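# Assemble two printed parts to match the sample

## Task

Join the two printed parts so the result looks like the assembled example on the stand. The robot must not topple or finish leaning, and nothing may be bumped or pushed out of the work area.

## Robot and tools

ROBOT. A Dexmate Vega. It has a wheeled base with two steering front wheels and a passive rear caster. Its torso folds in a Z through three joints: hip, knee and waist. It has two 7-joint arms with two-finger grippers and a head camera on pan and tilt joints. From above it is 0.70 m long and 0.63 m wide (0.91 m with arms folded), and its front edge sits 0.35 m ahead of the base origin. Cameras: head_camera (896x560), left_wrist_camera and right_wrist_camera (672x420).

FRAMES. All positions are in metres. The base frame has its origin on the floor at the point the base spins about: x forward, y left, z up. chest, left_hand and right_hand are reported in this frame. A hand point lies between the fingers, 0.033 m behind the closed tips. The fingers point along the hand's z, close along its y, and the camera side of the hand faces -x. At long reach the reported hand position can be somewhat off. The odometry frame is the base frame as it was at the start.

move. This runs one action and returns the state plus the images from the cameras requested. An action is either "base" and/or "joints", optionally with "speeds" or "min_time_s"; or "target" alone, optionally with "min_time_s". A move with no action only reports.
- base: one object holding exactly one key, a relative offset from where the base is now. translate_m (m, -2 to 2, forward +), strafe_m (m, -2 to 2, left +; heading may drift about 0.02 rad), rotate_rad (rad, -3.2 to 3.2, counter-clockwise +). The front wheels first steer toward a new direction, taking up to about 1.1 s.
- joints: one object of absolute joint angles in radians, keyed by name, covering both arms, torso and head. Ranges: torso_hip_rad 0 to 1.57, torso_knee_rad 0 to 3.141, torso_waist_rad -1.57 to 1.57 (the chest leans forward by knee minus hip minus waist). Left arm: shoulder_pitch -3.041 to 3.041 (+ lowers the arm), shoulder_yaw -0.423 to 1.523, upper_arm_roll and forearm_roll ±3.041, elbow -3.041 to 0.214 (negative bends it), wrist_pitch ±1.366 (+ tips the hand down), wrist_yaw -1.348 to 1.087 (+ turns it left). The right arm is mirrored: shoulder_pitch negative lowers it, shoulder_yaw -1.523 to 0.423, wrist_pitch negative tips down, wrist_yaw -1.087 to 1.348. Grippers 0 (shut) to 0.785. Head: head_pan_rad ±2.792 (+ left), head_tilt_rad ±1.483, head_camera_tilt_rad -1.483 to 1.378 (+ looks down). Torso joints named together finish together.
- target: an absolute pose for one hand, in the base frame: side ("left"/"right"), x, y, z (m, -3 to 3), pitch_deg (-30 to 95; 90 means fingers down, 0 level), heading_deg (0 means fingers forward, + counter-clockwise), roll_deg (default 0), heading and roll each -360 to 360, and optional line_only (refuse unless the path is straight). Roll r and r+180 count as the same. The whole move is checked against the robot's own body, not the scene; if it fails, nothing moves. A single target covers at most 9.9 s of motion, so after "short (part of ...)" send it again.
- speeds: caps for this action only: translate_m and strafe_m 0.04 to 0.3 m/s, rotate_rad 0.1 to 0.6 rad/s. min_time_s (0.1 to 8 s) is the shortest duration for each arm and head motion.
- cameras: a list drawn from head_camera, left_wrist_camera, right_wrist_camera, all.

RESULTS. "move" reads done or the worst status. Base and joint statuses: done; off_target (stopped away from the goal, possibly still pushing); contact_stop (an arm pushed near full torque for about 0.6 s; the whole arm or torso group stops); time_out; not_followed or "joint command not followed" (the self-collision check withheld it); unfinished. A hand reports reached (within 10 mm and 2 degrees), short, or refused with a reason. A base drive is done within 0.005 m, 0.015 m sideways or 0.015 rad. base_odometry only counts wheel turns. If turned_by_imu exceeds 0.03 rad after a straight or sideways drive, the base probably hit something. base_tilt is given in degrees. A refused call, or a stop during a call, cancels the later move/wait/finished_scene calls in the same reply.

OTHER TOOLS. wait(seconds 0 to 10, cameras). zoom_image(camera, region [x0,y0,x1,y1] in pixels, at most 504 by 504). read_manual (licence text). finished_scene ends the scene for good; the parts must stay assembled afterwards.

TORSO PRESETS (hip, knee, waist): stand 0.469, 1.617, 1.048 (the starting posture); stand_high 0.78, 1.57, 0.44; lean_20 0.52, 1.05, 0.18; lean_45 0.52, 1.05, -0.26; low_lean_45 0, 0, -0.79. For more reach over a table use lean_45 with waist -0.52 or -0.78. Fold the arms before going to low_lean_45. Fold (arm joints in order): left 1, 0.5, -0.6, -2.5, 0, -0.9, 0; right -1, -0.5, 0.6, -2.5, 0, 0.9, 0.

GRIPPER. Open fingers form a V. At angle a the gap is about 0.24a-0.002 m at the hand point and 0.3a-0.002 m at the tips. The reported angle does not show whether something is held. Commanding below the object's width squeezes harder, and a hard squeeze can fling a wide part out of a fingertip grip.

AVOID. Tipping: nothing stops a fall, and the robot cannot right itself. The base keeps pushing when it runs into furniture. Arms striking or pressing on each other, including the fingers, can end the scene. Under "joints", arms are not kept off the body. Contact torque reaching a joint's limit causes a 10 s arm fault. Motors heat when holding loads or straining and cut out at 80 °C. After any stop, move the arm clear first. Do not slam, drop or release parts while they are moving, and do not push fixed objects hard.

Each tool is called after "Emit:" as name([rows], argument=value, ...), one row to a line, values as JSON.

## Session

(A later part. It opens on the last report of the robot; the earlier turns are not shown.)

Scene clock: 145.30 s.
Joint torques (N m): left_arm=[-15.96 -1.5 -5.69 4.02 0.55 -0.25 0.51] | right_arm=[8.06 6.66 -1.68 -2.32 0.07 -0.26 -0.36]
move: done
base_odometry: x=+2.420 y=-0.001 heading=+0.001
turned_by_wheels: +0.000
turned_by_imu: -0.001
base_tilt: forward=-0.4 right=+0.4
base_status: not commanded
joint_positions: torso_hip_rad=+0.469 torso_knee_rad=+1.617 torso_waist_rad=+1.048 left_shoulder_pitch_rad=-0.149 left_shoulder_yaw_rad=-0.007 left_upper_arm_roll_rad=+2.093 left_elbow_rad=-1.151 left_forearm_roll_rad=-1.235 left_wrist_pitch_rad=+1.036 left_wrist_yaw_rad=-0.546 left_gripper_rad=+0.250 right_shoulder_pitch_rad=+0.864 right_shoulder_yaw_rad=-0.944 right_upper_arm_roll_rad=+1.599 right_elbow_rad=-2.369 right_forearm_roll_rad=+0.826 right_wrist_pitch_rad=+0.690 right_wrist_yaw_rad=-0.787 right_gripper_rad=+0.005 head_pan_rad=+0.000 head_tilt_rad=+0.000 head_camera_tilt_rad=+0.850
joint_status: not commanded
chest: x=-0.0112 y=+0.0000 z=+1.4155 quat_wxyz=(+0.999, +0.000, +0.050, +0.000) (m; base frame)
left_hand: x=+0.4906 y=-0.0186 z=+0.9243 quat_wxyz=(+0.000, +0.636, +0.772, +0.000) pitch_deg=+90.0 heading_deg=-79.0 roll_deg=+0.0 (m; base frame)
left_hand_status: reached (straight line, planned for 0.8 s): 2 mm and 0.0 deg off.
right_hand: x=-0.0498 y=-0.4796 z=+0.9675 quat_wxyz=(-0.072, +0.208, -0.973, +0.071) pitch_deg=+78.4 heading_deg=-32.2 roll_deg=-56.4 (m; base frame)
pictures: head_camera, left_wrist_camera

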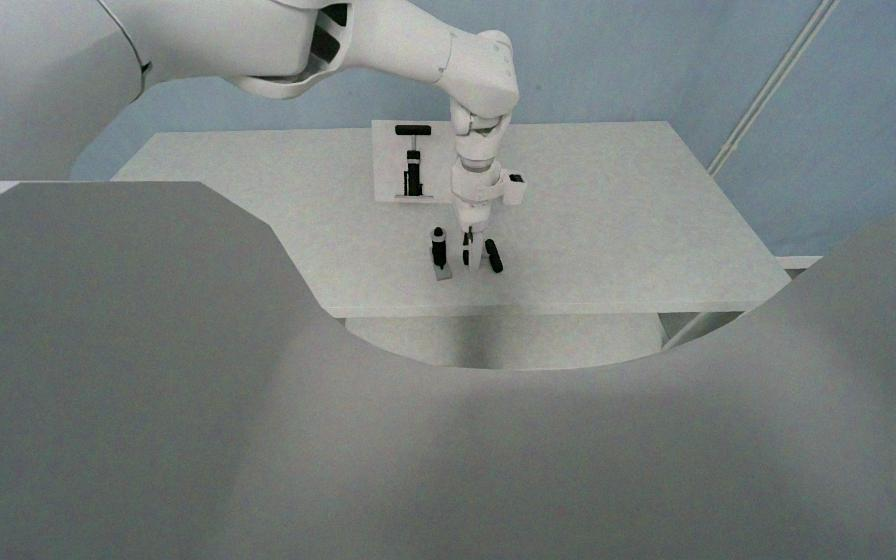

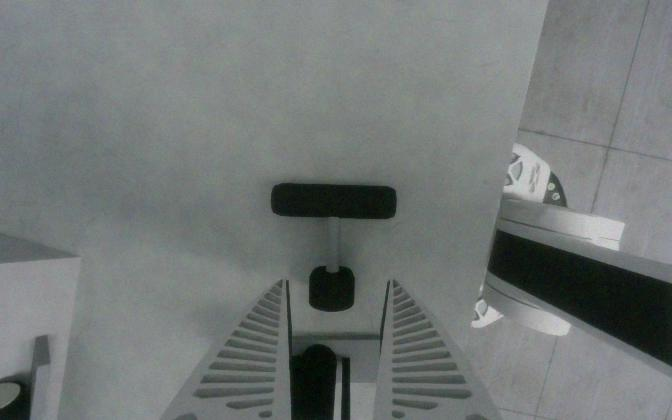

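Emit:
move(target={"side":"left","x":0.4912,"y":-0.0155,"z":0.911,"pitch_deg":90,"heading_deg":-79,"roll_deg":0,"line_only":true}, cameras=["head_camera","left_wrist_camera"])

Emit:
zoom_image(camera="left_wrist_camera", region=[200, 120, 500, 400])

Emit:
zoom_image(camera="head_camera", region=[400, 170, 540, 300])

Scene clock: 146.83 s.
Joint torques (N m): left_arm=[-15.1 -0.84 -4.41 3.33 0.98 -0.3 -0.08] | right_arm=[8.37 5.27 -2.08 -2.51 0.07 -0.41 -0.4]
move: done
base_odometry: x=+2.420 y=-0.001 heading=+0.001
turned_by_wheels: +0.000
turned_by_imu: +0.000
base_tilt: forward=-0.5 right=+0.3
base_status: not commanded
joint_positions: torso_hip_rad=+0.469 torso_knee_rad=+1.617 torso_waist_rad=+1.048 left_shoulder_pitch_rad=-0.128 left_shoulder_yaw_rad=-0.010 left_upper_arm_roll_rad=+2.103 left_elbow_rad=-1.133 left_forearm_roll_rad=-1.225 left_wrist_pitch_rad=+1.020 left_wrist_yaw_rad=-0.544 left_gripper_rad=+0.250 right_shoulder_pitch_rad=+0.864 right_shoulder_yaw_rad=-0.944 right_upper_arm_roll_rad=+1.599 right_elbow_rad=-2.369 right_forearm_roll_rad=+0.826 right_wrist_pitch_rad=+0.690 right_wrist_yaw_rad=-0.787 right_gripper_rad=+0.005 head_pan_rad=+0.000 head_tilt_rad=+0.000 head_camera_tilt_rad=+0.850
joint_status: not commanded
chest: x=-0.0112 y=+0.0000 z=+1.4155 quat_wxyz=(+0.999, +0.000, +0.050, +0.000) (m; base frame)
left_hand: x=+0.4911 y=-0.0161 z=+0.9134 quat_wxyz=(+0.000, +0.636, +0.772, +0.000) pitch_deg=+90.0 heading_deg=-79.0 roll_deg=+0.0 (m; base frame)
left_hand_status: reached (straight line, planned for 0.3 s): 3 mm and 0.0 deg off.
right_hand: x=-0.0498 y=-0.4796 z=+0.9675 quat_wxyz=(-0.072, +0.208, -0.973, +0.071) pitch_deg=+78.4 heading_deg=-32.2 roll_deg=-56.4 (m; base frame)
pictures: head_camera, left_wrist_camera

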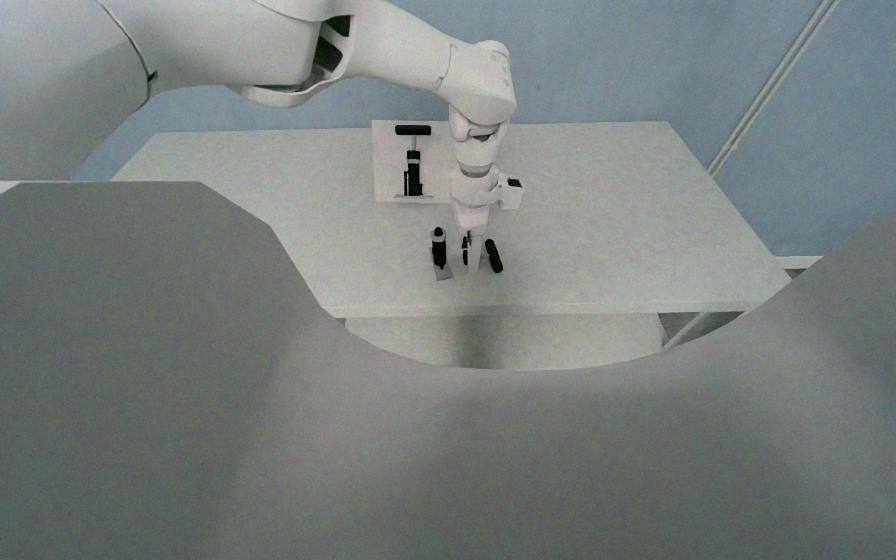

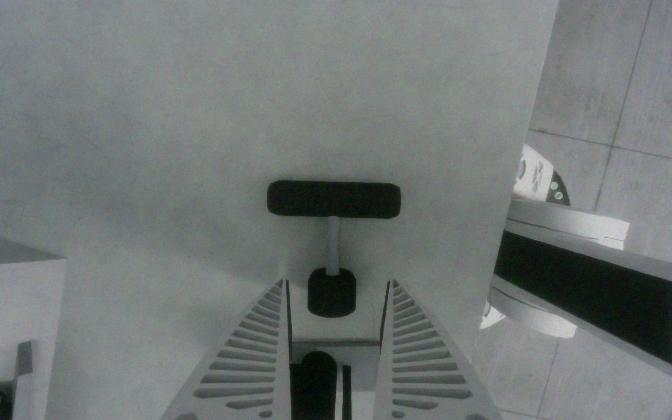

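Scaled by 1.680 from the camera's 672x420 image, which has a finer 960x600 frame.

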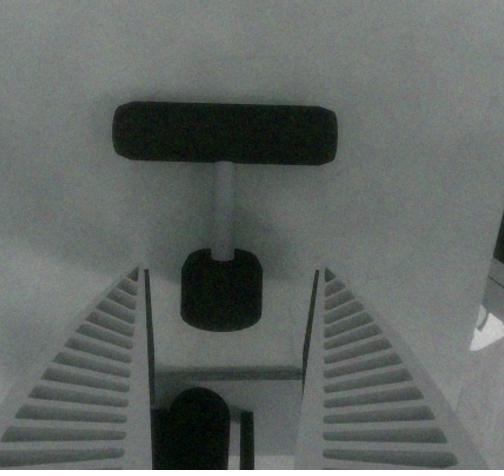

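Scaled by 3.600 from the camera's 896x560 image, which has a finer 960x600 frame.

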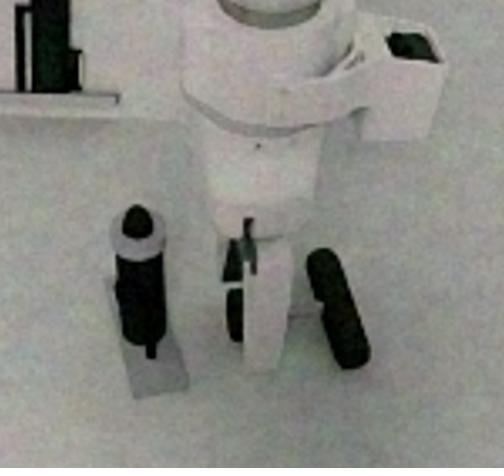

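Emit:
move(joints={"left_gripper_rad":0.07}, cameras=[])

Emit:
move(target={"side":"left","x":0.4912,"y":-0.0155,"z":1.0,"pitch_deg":90,"heading_deg":-79,"roll_deg":0,"line_only":true}, cameras=["head_camera","left_wrist_camera"])

Emit:
zoom_image(camera="left_wrist_camera", region=[200, 120, 500, 400])

Emit:
zoom_image(camera="head_camera", region=[400, 170, 540, 300])

Scene clock: 148.30 s.
Joint torques (N m): left_arm=[-16.54 -3.3 -4.56 4.18 0.66 -0.28 0.34] | right_arm=[9 5.59 -2.09 -1.89 -0.1 -1.12 -0.47]
move: done
base_odometry: x=+2.420 y=-0.001 heading=+0.001
turned_by_wheels: +0.000
turned_by_imu: +0.000
base_tilt: forward=-0.3 right=+0.3
base_status: not commanded
joint_positions: torso_hip_rad=+0.469 torso_knee_rad=+1.617 torso_waist_rad=+1.048 left_shoulder_pitch_rad=-0.123 left_shoulder_yaw_rad=-0.010 left_upper_arm_roll_rad=+2.105 left_elbow_rad=-1.130 left_forearm_roll_rad=-1.223 left_wrist_pitch_rad=+1.017 left_wrist_yaw_rad=-0.544 left_gripper_rad=+0.070 right_shoulder_pitch_rad=+0.864 right_shoulder_yaw_rad=-0.944 right_upper_arm_roll_rad=+1.599 right_elbow_rad=-2.369 right_forearm_roll_rad=+0.826 right_wrist_pitch_rad=+0.690 right_wrist_yaw_rad=-0.787 right_gripper_rad=+0.005 head_pan_rad=+0.000 head_tilt_rad=+0.000 head_camera_tilt_rad=+0.850
joint_status: all done
chest: x=-0.0112 y=+0.0000 z=+1.4155 quat_wxyz=(+0.999, +0.000, +0.050, +0.000) (m; base frame)
left_hand: x=+0.4912 y=-0.0155 z=+0.9111 quat_wxyz=(+0.000, +0.636, +0.772, +0.000) pitch_deg=+90.0 heading_deg=-79.0 roll_deg=+0.0 (m; base frame)
right_hand: x=-0.0498 y=-0.4796 z=+0.9675 quat_wxyz=(-0.072, +0.208, -0.973, +0.071) pitch_deg=+78.4 heading_deg=-32.2 roll_deg=-56.4 (m; base frame)
pictures: none
No camera images: "cameras" was empty.

Scene clock: 150.47 s.
Joint torques (N m): left_arm=[-27.85 4.87 -9 3.82 0.38 0.47 0.06] | right_arm=[8.51 5.45 -1.94 -2.18 -0.07 0.72 -0.55]
move: done
base_odometry: x=+2.420 y=-0.001 heading=+0.001
turned_by_wheels: +0.000
turned_by_imu: -0.001
base_tilt: forward=-0.5 right=+0.3
base_status: not commanded
joint_positions: torso_hip_rad=+0.469 torso_knee_rad=+1.617 torso_waist_rad=+1.048 left_shoulder_pitch_rad=-0.301 left_shoulder_yaw_rad=+0.046 left_upper_arm_roll_rad=+2.056 left_elbow_rad=-1.270 left_forearm_roll_rad=-1.277 left_wrist_pitch_rad=+1.107 left_wrist_yaw_rad=-0.597 left_gripper_rad=+0.070 right_shoulder_pitch_rad=+0.864 right_shoulder_yaw_rad=-0.944 right_upper_arm_roll_rad=+1.599 right_elbow_rad=-2.369 right_forearm_roll_rad=+0.826 right_wrist_pitch_rad=+0.690 right_wrist_yaw_rad=-0.787 right_gripper_rad=+0.005 head_pan_rad=+0.000 head_tilt_rad=+0.000 head_camera_tilt_rad=+0.850
joint_status: not commanded
chest: x=-0.0112 y=+0.0000 z=+1.4155 quat_wxyz=(+0.999, +0.000, +0.050, +0.000) (m; base frame)
left_hand: x=+0.4912 y=-0.0154 z=+0.9974 quat_wxyz=(+0.000, +0.636, +0.772, +0.000) pitch_deg=+90.0 heading_deg=-79.0 roll_deg=+0.0 (m; base frame)
left_hand_status: reached (straight line, planned for 0.9 s): 3 mm and 0.0 deg off.
right_hand: x=-0.0498 y=-0.4796 z=+0.9675 quat_wxyz=(-0.072, +0.208, -0.973, +0.071) pitch_deg=+78.4 heading_deg=-32.2 roll_deg=-56.4 (m; base frame)
pictures: head_camera, left_wrist_camera

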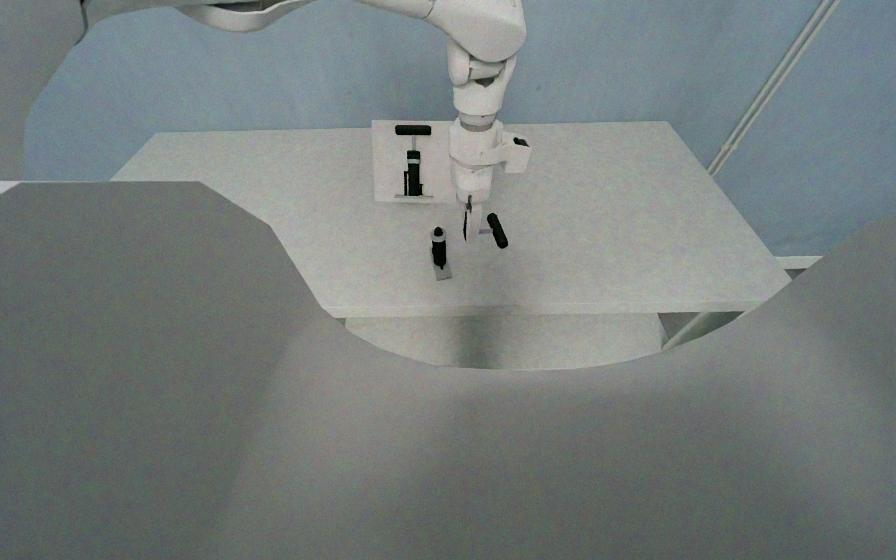

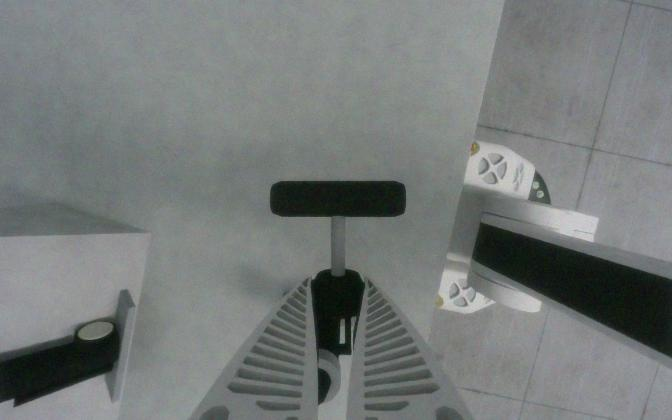

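Scaled by 1.680 from the camera's 672x420 image, which has a finer 960x600 frame.

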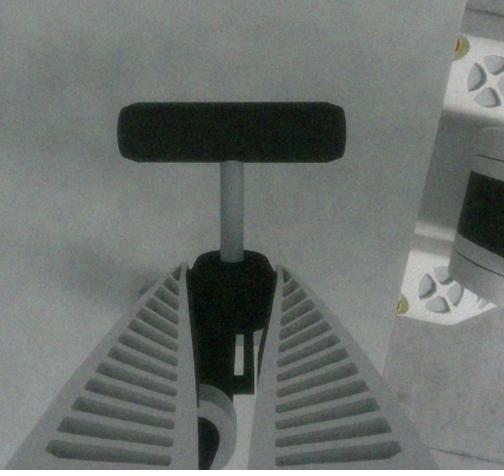

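Scaled by 3.600 from the camera's 896x560 image, which has a finer 960x600 frame.

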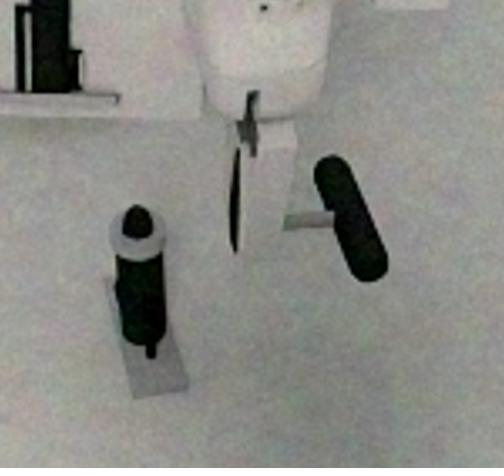

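Emit:
move(target={"side":"left","x":0.488,"y":0.0715,"z":1.12,"pitch_deg":0,"heading_deg":-79,"roll_deg":0,"line_only":true}, cameras=["head_camera","left_wrist_camera"])

Scene clock: 159.90 s.
Joint torques (N m): left_arm=[-10.91 -0.57 -9.09 1.84 -1.23 -1.54 -0.28] | right_arm=[8.65 6.24 -2.43 -2.7 -0.32 0.47 -0.55]
move: done
base_odometry: x=+2.420 y=-0.001 heading=+0.001
turned_by_wheels: +0.000
turned_by_imu: -0.003
base_tilt: forward=-0.4 right=+0.1
base_status: not commanded
joint_positions: torso_hip_rad=+0.469 torso_knee_rad=+1.617 torso_waist_rad=+1.048 left_shoulder_pitch_rad=+0.308 left_shoulder_yaw_rad=+1.101 left_upper_arm_roll_rad=+1.957 left_elbow_rad=-1.441 left_forearm_roll_rad=-1.442 left_wrist_pitch_rad=-0.761 left_wrist_yaw_rad=-0.949 left_gripper_rad=+0.070 right_shoulder_pitch_rad=+0.864 right_shoulder_yaw_rad=-0.944 right_upper_arm_roll_rad=+1.599 right_elbow_rad=-2.369 right_forearm_roll_rad=+0.826 right_wrist_pitch_rad=+0.690 right_wrist_yaw_rad=-0.787 right_gripper_rad=+0.005 head_pan_rad=+0.000 head_tilt_rad=+0.000 head_camera_tilt_rad=+0.850
joint_status: not commanded
chest: x=-0.0112 y=+0.0000 z=+1.4155 quat_wxyz=(+0.999, +0.000, +0.050, +0.000) (m; base frame)
left_hand: x=+0.4879 y=+0.0711 z=+1.1196 quat_wxyz=(+0.544, +0.450, +0.547, -0.449) pitch_deg=+0.2 heading_deg=-79.0 roll_deg=-0.1 back=up (m; base frame)
left_hand_status: reached (straight line, planned for 7.1 s): 1 mm and 0.2 deg off.
right_hand: x=-0.0498 y=-0.4796 z=+0.9675 quat_wxyz=(-0.072, +0.208, -0.973, +0.071) pitch_deg=+78.4 heading_deg=-32.2 roll_deg=-56.4 (m; base frame)
pictures: head_camera, left_wrist_camera

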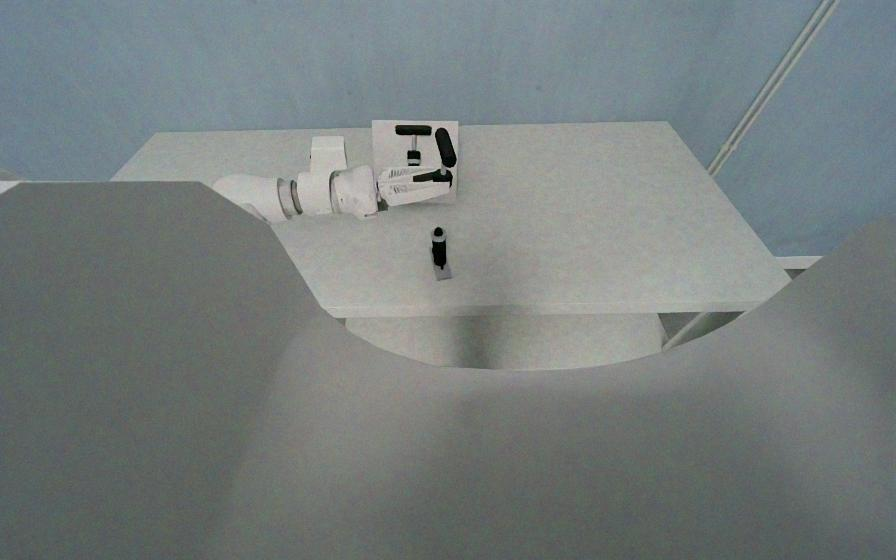

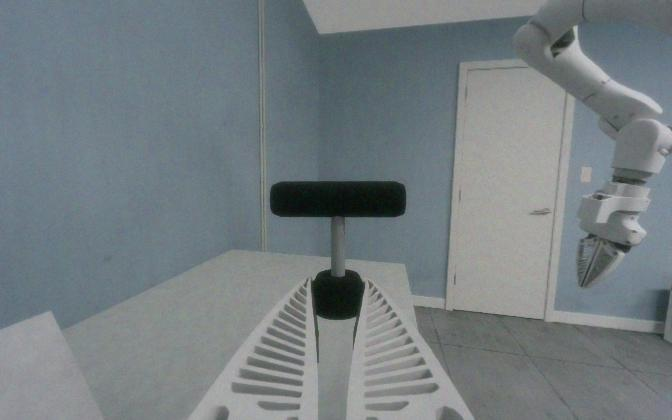

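Emit:
move(target={"side":"left","x":0.488,"y":0.0715,"z":1.04,"pitch_deg":0,"heading_deg":-79,"roll_deg":0,"line_only":true}, cameras=["head_camera","left_wrist_camera"])

Emit:
zoom_image(camera="head_camera", region=[380, 150, 500, 290])

Emit:
zoom_image(camera="left_wrist_camera", region=[240, 160, 440, 420])

Scene clock: 163.40 s.
Joint torques (N m): left_arm=[-11.55 2.05 -8.79 1.03 -1.09 -0.48 -0.48] | right_arm=[7.58 4.82 -0.77 -0.99 0 0.61 -0.23]
move: done
base_odometry: x=+2.420 y=-0.001 heading=+0.001
turned_by_wheels: +0.000
turned_by_imu: -0.001
base_tilt: forward=-0.4 right=+0.2
base_status: not commanded
joint_positions: torso_hip_rad=+0.469 torso_knee_rad=+1.617 torso_waist_rad=+1.048 left_shoulder_pitch_rad=+0.509 left_shoulder_yaw_rad=+0.880 left_upper_arm_roll_rad=+1.913 left_elbow_rad=-1.085 left_forearm_roll_rad=-1.571 left_wrist_pitch_rad=-0.895 left_wrist_yaw_rad=-1.101 left_gripper_rad=+0.070 right_shoulder_pitch_rad=+0.864 right_shoulder_yaw_rad=-0.944 right_upper_arm_roll_rad=+1.599 right_elbow_rad=-2.369 right_forearm_roll_rad=+0.826 right_wrist_pitch_rad=+0.690 right_wrist_yaw_rad=-0.787 right_gripper_rad=+0.005 head_pan_rad=+0.000 head_tilt_rad=+0.000 head_camera_tilt_rad=+0.850
joint_status: not commanded
chest: x=-0.0112 y=+0.0000 z=+1.4155 quat_wxyz=(+0.999, +0.000, +0.050, +0.000) (m; base frame)
left_hand: x=+0.4880 y=+0.0716 z=+1.0408 quat_wxyz=(+0.545, +0.450, +0.546, -0.450) pitch_deg=+0.0 heading_deg=-79.0 roll_deg=+0.0 back=up (m; base frame)
left_hand_status: reached (straight line, planned for 1.5 s): 1 mm and 0.0 deg off.
right_hand: x=-0.0498 y=-0.4796 z=+0.9675 quat_wxyz=(-0.072, +0.208, -0.973, +0.071) pitch_deg=+78.4 heading_deg=-32.2 roll_deg=-56.4 (m; base frame)
pictures: head_camera, left_wrist_camera

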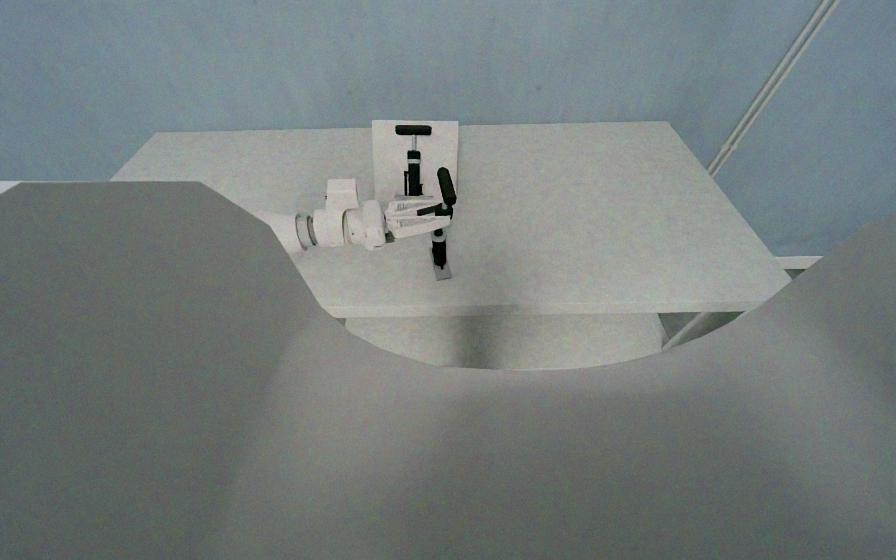

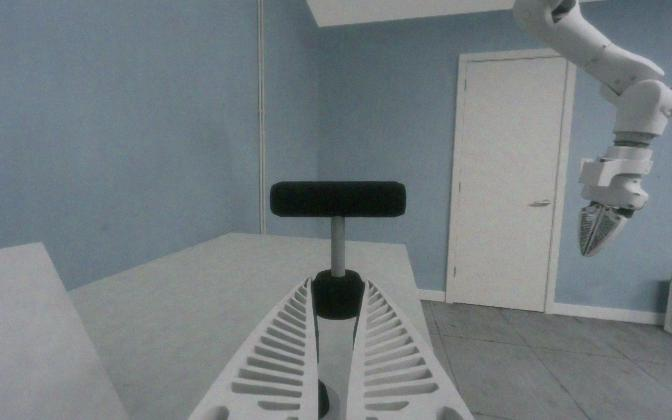

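Scaled by 3.600 from the camera's 896x560 image, which has a finer 960x600 frame.

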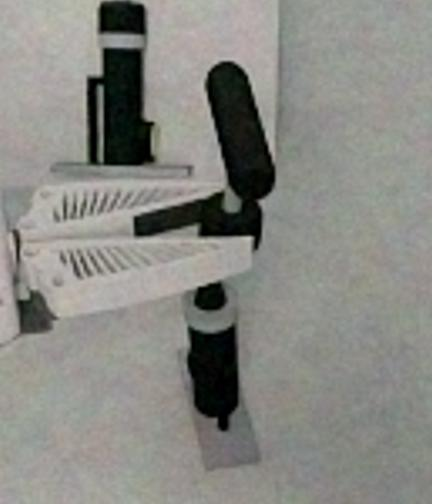

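Scaled by 1.938 from the camera's 672x420 image, which has a finer 960x600 frame.

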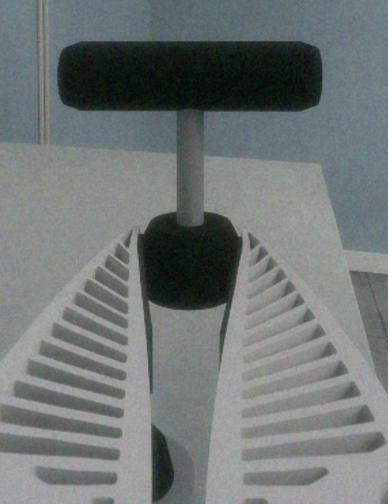

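Emit:
move(target={"side":"left","x":0.501,"y":0.083,"z":1.037,"pitch_deg":0,"heading_deg":-79,"roll_deg":0,"line_only":true}, cameras=["head_camera","left_wrist_camera"])

Emit:
zoom_image(camera="head_camera", region=[380, 150, 500, 290])

Emit:
zoom_image(camera="left_wrist_camera", region=[240, 160, 440, 420])

Scene clock: 167.27 s.
Joint torques (N m): left_arm=[-11.71 0.38 -6.28 3.93 -0.42 -0.16 -0.2] | right_arm=[6.77 6.23 -1.38 -2.14 -0.2 0.14 -0.42]
move: done
base_odometry: x=+2.420 y=-0.001 heading=+0.001
turned_by_wheels: +0.000
turned_by_imu: -0.001
base_tilt: forward=-0.3 right=+0.2
base_status: not commanded
joint_positions: torso_hip_rad=+0.469 torso_knee_rad=+1.617 torso_waist_rad=+1.048 left_shoulder_pitch_rad=+0.534 left_shoulder_yaw_rad=+0.827 left_upper_arm_roll_rad=+1.875 left_elbow_rad=-0.963 left_forearm_roll_rad=-1.642 left_wrist_pitch_rad=-0.876 left_wrist_yaw_rad=-1.205 left_gripper_rad=+0.070 right_shoulder_pitch_rad=+0.864 right_shoulder_yaw_rad=-0.944 right_upper_arm_roll_rad=+1.599 right_elbow_rad=-2.369 right_forearm_roll_rad=+0.826 right_wrist_pitch_rad=+0.690 right_wrist_yaw_rad=-0.787 right_gripper_rad=+0.005 head_pan_rad=+0.000 head_tilt_rad=+0.000 head_camera_tilt_rad=+0.850
joint_status: not commanded
chest: x=-0.0112 y=+0.0000 z=+1.4155 quat_wxyz=(+0.999, +0.000, +0.050, +0.000) (m; base frame)
left_hand: x=+0.5005 y=+0.0826 z=+1.0370 quat_wxyz=(+0.545, +0.450, +0.546, -0.450) pitch_deg=+0.0 heading_deg=-79.0 roll_deg=+0.0 back=up (m; base frame)
left_hand_status: reached (straight line, planned for 0.7 s): 1 mm and 0.0 deg off.
right_hand: x=-0.0498 y=-0.4796 z=+0.9675 quat_wxyz=(-0.072, +0.208, -0.973, +0.071) pitch_deg=+78.4 heading_deg=-32.2 roll_deg=-56.4 (m; base frame)
pictures: head_camera, left_wrist_camera

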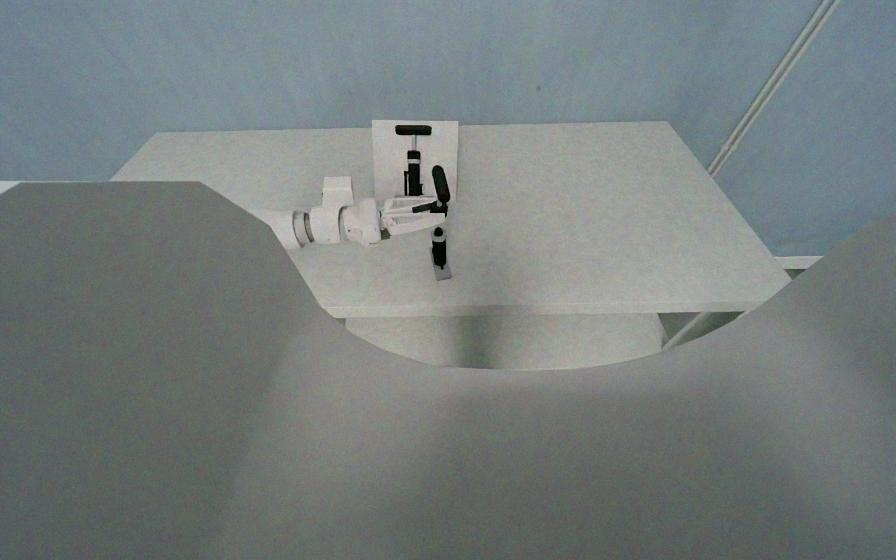

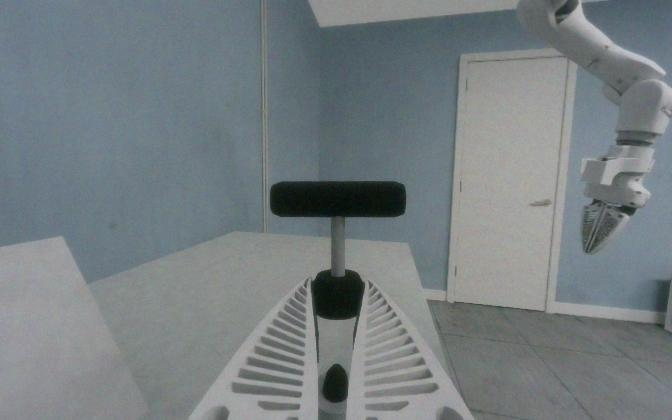

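Scaled by 3.600 from the camera's 896x560 image, which has a finer 960x600 frame.

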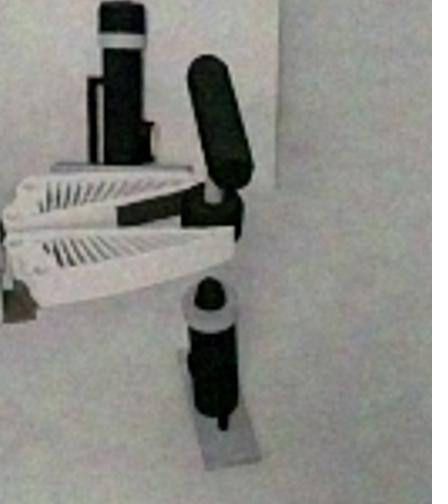

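Scaled by 1.938 from the camera's 672x420 image, which has a finer 960x600 frame.

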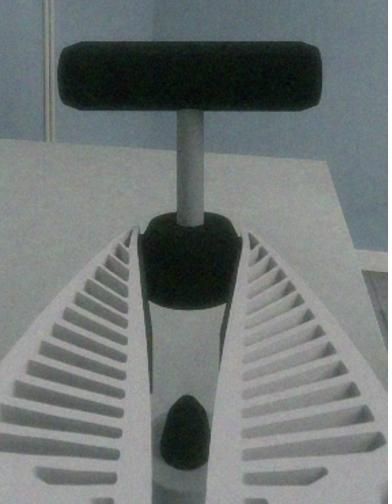

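Emit:
move(target={"side":"left","x":0.5025,"y":0.084,"z":1.008,"pitch_deg":0,"heading_deg":-79,"roll_deg":0,"line_only":true}, cameras=["head_camera","left_wrist_camera"])

Emit:
zoom_image(camera="head_camera", region=[380, 150, 500, 290])

Emit:
zoom_image(camera="left_wrist_camera", region=[240, 160, 440, 420])

Scene clock: 168.53 s.
Joint torques (N m): left_arm=[-12.28 2.02 -8.51 2.78 -1.18 -0.88 -0.22] | right_arm=[7.92 5.06 -2.29 -3.02 0.05 0.35 -0.43]
move: refused
base_odometry: x=+2.420 y=-0.001 heading=+0.001
turned_by_wheels: +0.000
turned_by_imu: +0.000
base_tilt: forward=-0.2 right=+0.1
base_status: not commanded
joint_positions: torso_hip_rad=+0.469 torso_knee_rad=+1.617 torso_waist_rad=+1.048 left_shoulder_pitch_rad=+0.535 left_shoulder_yaw_rad=+0.825 left_upper_arm_roll_rad=+1.874 left_elbow_rad=-0.959 left_forearm_roll_rad=-1.644 left_wrist_pitch_rad=-0.875 left_wrist_yaw_rad=-1.209 left_gripper_rad=+0.070 right_shoulder_pitch_rad=+0.864 right_shoulder_yaw_rad=-0.944 right_upper_arm_roll_rad=+1.599 right_elbow_rad=-2.369 right_forearm_roll_rad=+0.826 right_wrist_pitch_rad=+0.690 right_wrist_yaw_rad=-0.787 right_gripper_rad=+0.005 head_pan_rad=+0.000 head_tilt_rad=+0.000 head_camera_tilt_rad=+0.850
joint_status: not commanded
chest: x=-0.0112 y=+0.0000 z=+1.4155 quat_wxyz=(+0.999, +0.000, +0.050, +0.000) (m; base frame)
left_hand: x=+0.5009 y=+0.0830 z=+1.0369 quat_wxyz=(+0.545, +0.450, +0.546, -0.450) pitch_deg=+0.0 heading_deg=-79.0 roll_deg=+0.0 back=up (m; base frame)
left_hand_status: refused: no posture of the arm gets there (left_wrist_yaw_rad at its limit): the closest leaves the hand 0.3 cm and 1 deg from the pose. Nothing moved.
right_hand: x=-0.0498 y=-0.4796 z=+0.9675 quat_wxyz=(-0.072, +0.208, -0.973, +0.071) pitch_deg=+78.4 heading_deg=-32.2 roll_deg=-56.4 (m; base frame)
pictures: head_camera, left_wrist_camera

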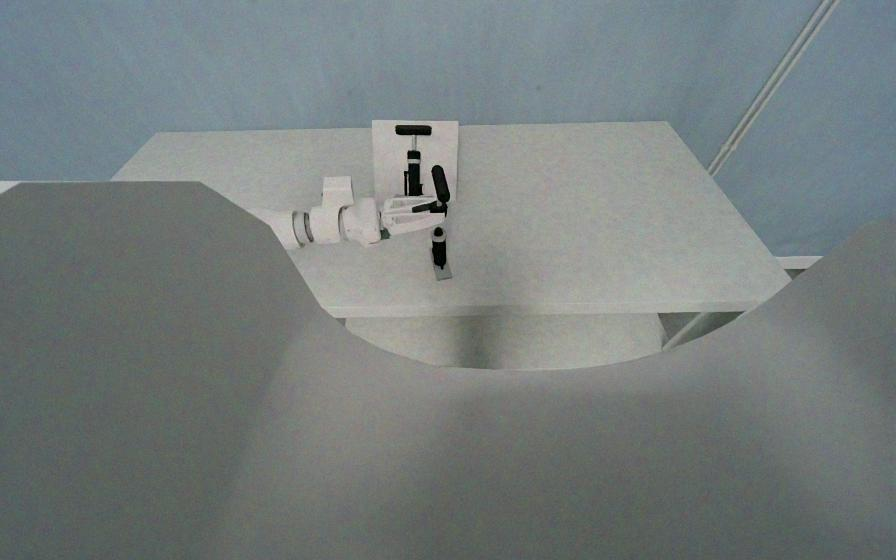

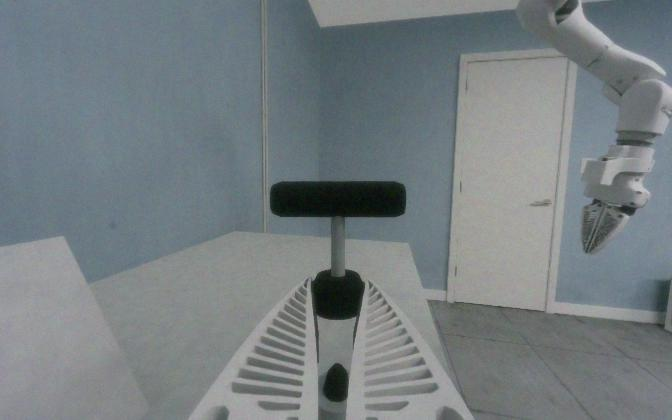

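Scaled by 3.600 from the camera's 896x560 image, which has a finer 960x600 frame.

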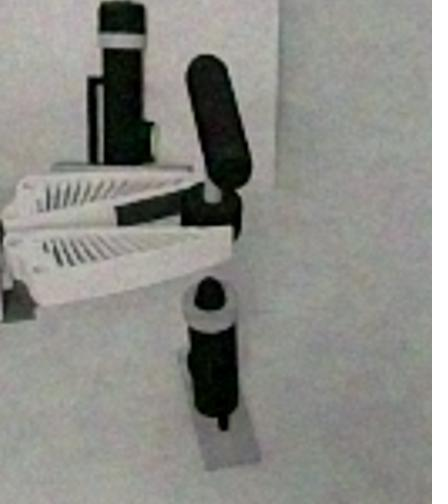

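Scaled by 1.938 from the camera's 672x420 image, which has a finer 960x600 frame.

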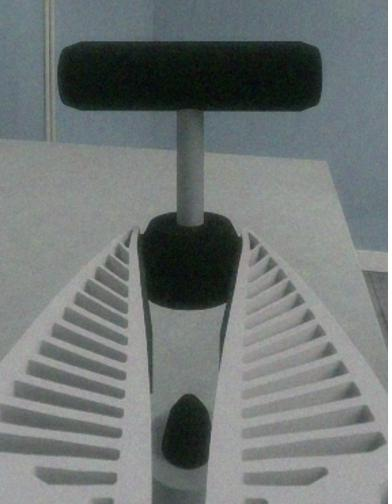

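Emit:
move(target={"side":"left","x":0.495,"y":0.09,"z":1.15,"pitch_deg":0,"heading_deg":-79,"roll_deg":0,"line_only":true}, cameras=[])

Emit:
move(joints={"torso_hip_rad":0.25,"torso_knee_rad":1.282,"torso_waist_rad":0.932}, cameras=["head_camera"])

Emit:
move(target={"side":"left","x":0.5022,"y":0.084,"z":1.037,"pitch_deg":0,"heading_deg":-79,"roll_deg":0,"line_only":true}, cameras=["head_camera","left_wrist_camera"])

Emit:
zoom_image(camera="head_camera", region=[380, 150, 500, 290])

Emit:
zoom_image(camera="left_wrist_camera", region=[240, 160, 440, 420])

Scene clock: 173.60 s.
Joint torques (N m): left_arm=[-23.9 7.4 -7.2 -0.2 -0.7 -0.57 0.1] | right_arm=[7.36 5.35 -1.57 -1.44 -0.11 0.25 -0.26]
move: done
base_odometry: x=+2.420 y=-0.001 heading=+0.001
turned_by_wheels: +0.000
turned_by_imu: -0.001
base_tilt: forward=-0.3 right=+0.3
base_status: not commanded
joint_positions: torso_hip_rad=+0.469 torso_knee_rad=+1.617 torso_waist_rad=+1.048 left_shoulder_pitch_rad=+0.246 left_shoulder_yaw_rad=+1.159 left_upper_arm_roll_rad=+1.957 left_elbow_rad=-1.473 left_forearm_roll_rad=-1.476 left_wrist_pitch_rad=-0.710 left_wrist_yaw_rad=-1.002 left_gripper_rad=+0.070 right_shoulder_pitch_rad=+0.864 right_shoulder_yaw_rad=-0.944 right_upper_arm_roll_rad=+1.599 right_elbow_rad=-2.369 right_forearm_roll_rad=+0.826 right_wrist_pitch_rad=+0.690 right_wrist_yaw_rad=-0.787 right_gripper_rad=+0.005 head_pan_rad=+0.000 head_tilt_rad=+0.000 head_camera_tilt_rad=+0.850
joint_status: not commanded
chest: x=-0.0112 y=+0.0000 z=+1.4155 quat_wxyz=(+0.999, +0.000, +0.050, +0.000) (m; base frame)
left_hand: x=+0.4950 y=+0.0900 z=+1.1485 quat_wxyz=(+0.545, +0.450, +0.546, -0.450) pitch_deg=+0.0 heading_deg=-79.0 roll_deg=+0.0 back=up (m; base frame)
left_hand_status: reached (straight line, planned for 2.0 s): 1 mm and 0.0 deg off.
right_hand: x=-0.0498 y=-0.4796 z=+0.9675 quat_wxyz=(-0.072, +0.208, -0.973, +0.071) pitch_deg=+78.4 heading_deg=-32.2 roll_deg=-56.4 (m; base frame)
pictures: none
No camera images: "cameras" was empty.

Scene clock: 176.13 s.
Joint torques (N m): left_arm=[-24.29 6.55 -5.85 -0.36 -0.76 -1.24 0.35] | right_arm=[9.01 5.08 -2.45 -2.45 0.06 0.23 -0.42]
move: done
base_odometry: x=+2.420 y=-0.001 heading=+0.001
turned_by_wheels: +0.000
turned_by_imu: -0.001
base_tilt: forward=-0.4 right=+0.1
base_status: not commanded
joint_positions: torso_hip_rad=+0.250 torso_knee_rad=+1.282 torso_waist_rad=+0.932 left_shoulder_pitch_rad=+0.243 left_shoulder_yaw_rad=+1.162 left_upper_arm_roll_rad=+1.958 left_elbow_rad=-1.477 left_forearm_roll_rad=-1.474 left_wrist_pitch_rad=-0.708 left_wrist_yaw_rad=-1.000 left_gripper_rad=+0.070 right_shoulder_pitch_rad=+0.864 right_shoulder_yaw_rad=-0.944 right_upper_arm_roll_rad=+1.599 right_elbow_rad=-2.369 right_forearm_roll_rad=+0.826 right_wrist_pitch_rad=+0.690 right_wrist_yaw_rad=-0.787 right_gripper_rad=+0.005 head_pan_rad=+0.000 head_tilt_rad=+0.000 head_camera_tilt_rad=+0.850
joint_status: all done
chest: x=-0.0110 y=+0.0000 z=+1.3290 quat_wxyz=(+0.999, +0.000, +0.050, +0.000) (m; base frame)
left_hand: x=+0.4950 y=+0.0900 z=+1.0632 quat_wxyz=(+0.545, +0.450, +0.546, -0.450) pitch_deg=+0.0 heading_deg=-79.0 roll_deg=+0.0 back=up (m; base frame)
right_hand: x=-0.0497 y=-0.4796 z=+0.8810 quat_wxyz=(-0.072, +0.208, -0.973, +0.071) pitch_deg=+78.4 heading_deg=-32.2 roll_deg=-56.4 (m; base frame)
pictures: head_camera

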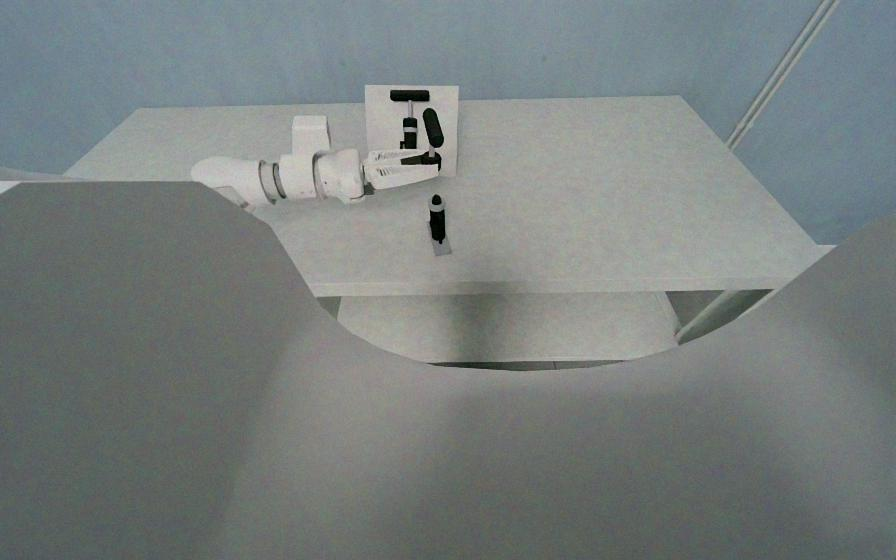

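Scene clock: 177.97 s.
Joint torques (N m): left_arm=[-10.79 1.94 -9.38 2.96 -1.32 -2.2 -0.35] | right_arm=[7.37 5.81 -2.32 -1.66 -0.13 -0.47 -0.52]
move: done
base_odometry: x=+2.420 y=-0.001 heading=+0.001
turned_by_wheels: +0.000
turned_by_imu: -0.001
base_tilt: forward=-0.4 right=+0.2
base_status: not commanded
joint_positions: torso_hip_rad=+0.250 torso_knee_rad=+1.282 torso_waist_rad=+0.932 left_shoulder_pitch_rad=+0.300 left_shoulder_yaw_rad=+1.079 left_upper_arm_roll_rad=+1.951 left_elbow_rad=-1.370 left_forearm_roll_rad=-1.504 left_wrist_pitch_rad=-0.753 left_wrist_yaw_rad=-1.023 left_gripper_rad=+0.070 right_shoulder_pitch_rad=+0.864 right_shoulder_yaw_rad=-0.944 right_upper_arm_roll_rad=+1.599 right_elbow_rad=-2.369 right_forearm_roll_rad=+0.826 right_wrist_pitch_rad=+0.690 right_wrist_yaw_rad=-0.787 right_gripper_rad=+0.005 head_pan_rad=+0.000 head_tilt_rad=+0.000 head_camera_tilt_rad=+0.850
joint_status: not commanded
chest: x=-0.0110 y=+0.0000 z=+1.3290 quat_wxyz=(+0.999, +0.000, +0.050, +0.000) (m; base frame)
left_hand: x=+0.5019 y=+0.0843 z=+1.0379 quat_wxyz=(+0.545, +0.450, +0.546, -0.450) pitch_deg=+0.0 heading_deg=-79.0 roll_deg=+0.0 back=up (m; base frame)
left_hand_status: reached (straight line, planned for 0.7 s): 1 mm and 0.0 deg off.
right_hand: x=-0.0497 y=-0.4796 z=+0.8810 quat_wxyz=(-0.072, +0.208, -0.973, +0.071) pitch_deg=+78.4 heading_deg=-32.2 roll_deg=-56.4 (m; base frame)
pictures: head_camera, left_wrist_camera

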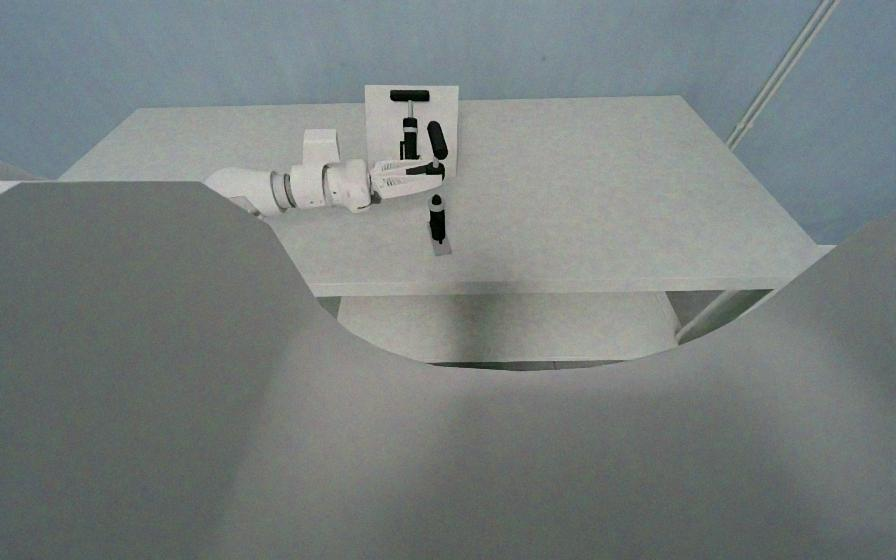

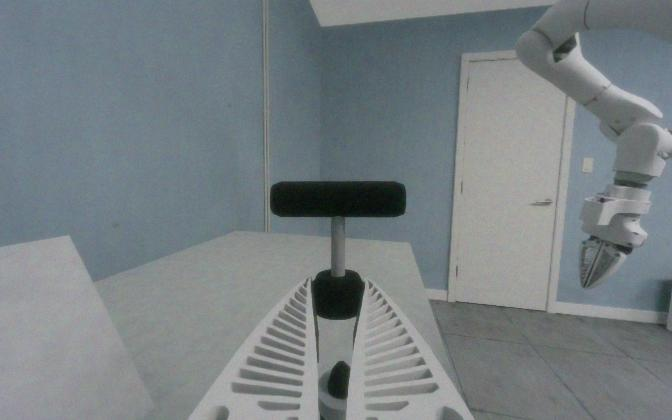

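Scaled by 3.600 from the camera's 896x560 image, which has a finer 960x600 frame.

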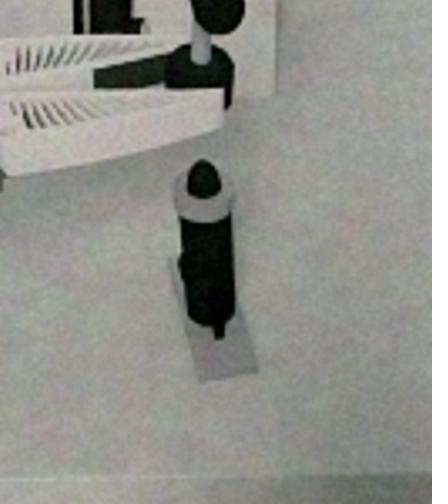

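Scaled by 1.938 from the camera's 672x420 image, which has a finer 960x600 frame.

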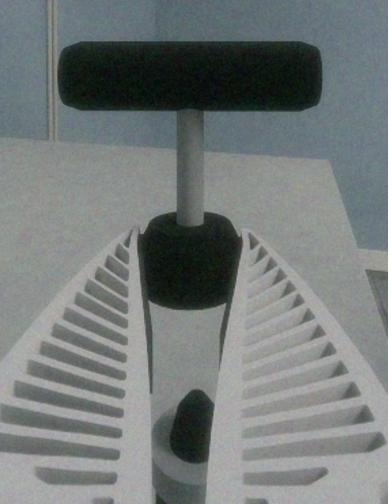

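Emit:
move(target={"side":"left","x":0.5015,"y":0.083,"z":1.007,"pitch_deg":0,"heading_deg":-79,"roll_deg":0,"line_only":true}, cameras=["head_camera","left_wrist_camera"])

Emit:
zoom_image(camera="head_camera", region=[390, 120, 490, 260])

Emit:
zoom_image(camera="left_wrist_camera", region=[240, 160, 440, 420])

Scene clock: 180.50 s.
Joint torques (N m): left_arm=[-12.85 1.96 -8.11 1.84 -1.05 -1.41 -0.28] | right_arm=[7.85 6.44 -1.49 -0.64 -0.35 0.06 -0.42]
move: done
base_odometry: x=+2.420 y=-0.001 heading=+0.001
turned_by_wheels: +0.000
turned_by_imu: -0.001
base_tilt: forward=-0.2 right=+0.2
base_status: not commanded
joint_positions: torso_hip_rad=+0.250 torso_knee_rad=+1.282 torso_waist_rad=+0.932 left_shoulder_pitch_rad=+0.372 left_shoulder_yaw_rad=+1.003 left_upper_arm_roll_rad=+1.942 left_elbow_rad=-1.256 left_forearm_roll_rad=-1.539 left_wrist_pitch_rad=-0.807 left_wrist_yaw_rad=-1.062 left_gripper_rad=+0.070 right_shoulder_pitch_rad=+0.864 right_shoulder_yaw_rad=-0.944 right_upper_arm_roll_rad=+1.599 right_elbow_rad=-2.369 right_forearm_roll_rad=+0.826 right_wrist_pitch_rad=+0.690 right_wrist_yaw_rad=-0.787 right_gripper_rad=+0.005 head_pan_rad=+0.000 head_tilt_rad=+0.000 head_camera_tilt_rad=+0.850
joint_status: not commanded
chest: x=-0.0110 y=+0.0000 z=+1.3290 quat_wxyz=(+0.999, +0.000, +0.050, +0.000) (m; base frame)
left_hand: x=+0.5015 y=+0.0831 z=+1.0080 quat_wxyz=(+0.545, +0.450, +0.546, -0.450) pitch_deg=+0.0 heading_deg=-79.0 roll_deg=+0.0 back=up (m; base frame)
left_hand_status: reached (straight line, planned for 0.7 s): 1 mm and 0.0 deg off.
right_hand: x=-0.0497 y=-0.4796 z=+0.8810 quat_wxyz=(-0.072, +0.208, -0.973, +0.071) pitch_deg=+78.4 heading_deg=-32.2 roll_deg=-56.4 (m; base frame)
pictures: head_camera, left_wrist_camera

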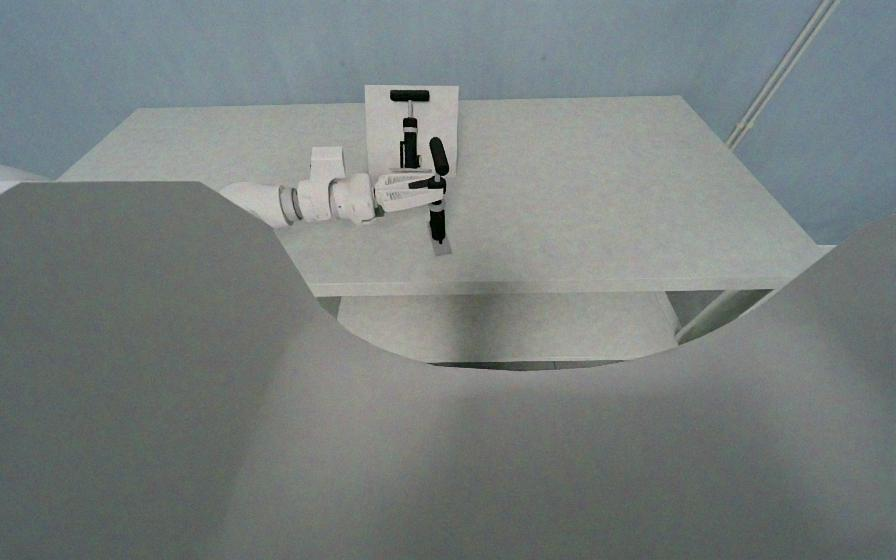

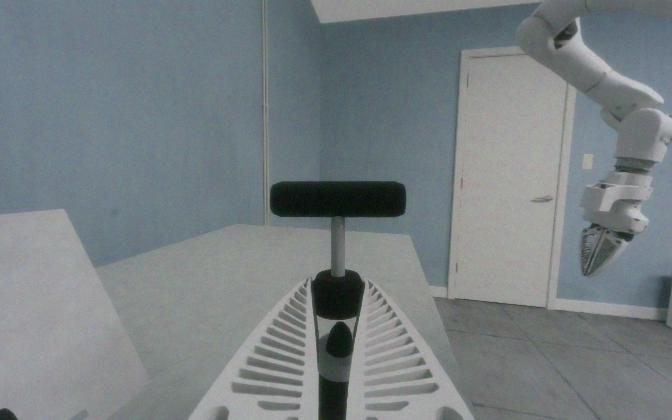

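Scaled by 3.600 from the camera's 896x560 image, which has a finer 960x600 frame.

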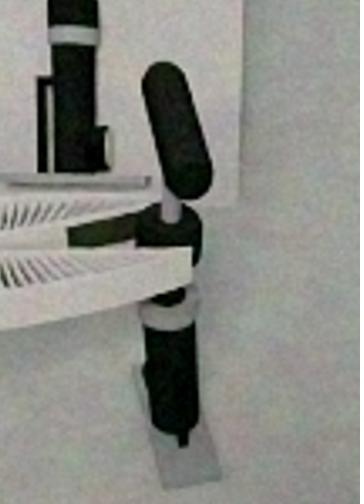

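Scaled by 1.938 from the camera's 672x420 image, which has a finer 960x600 frame.

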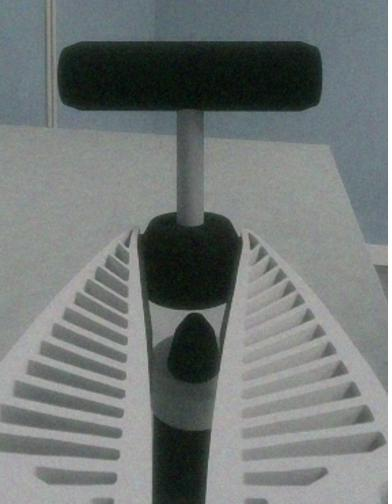

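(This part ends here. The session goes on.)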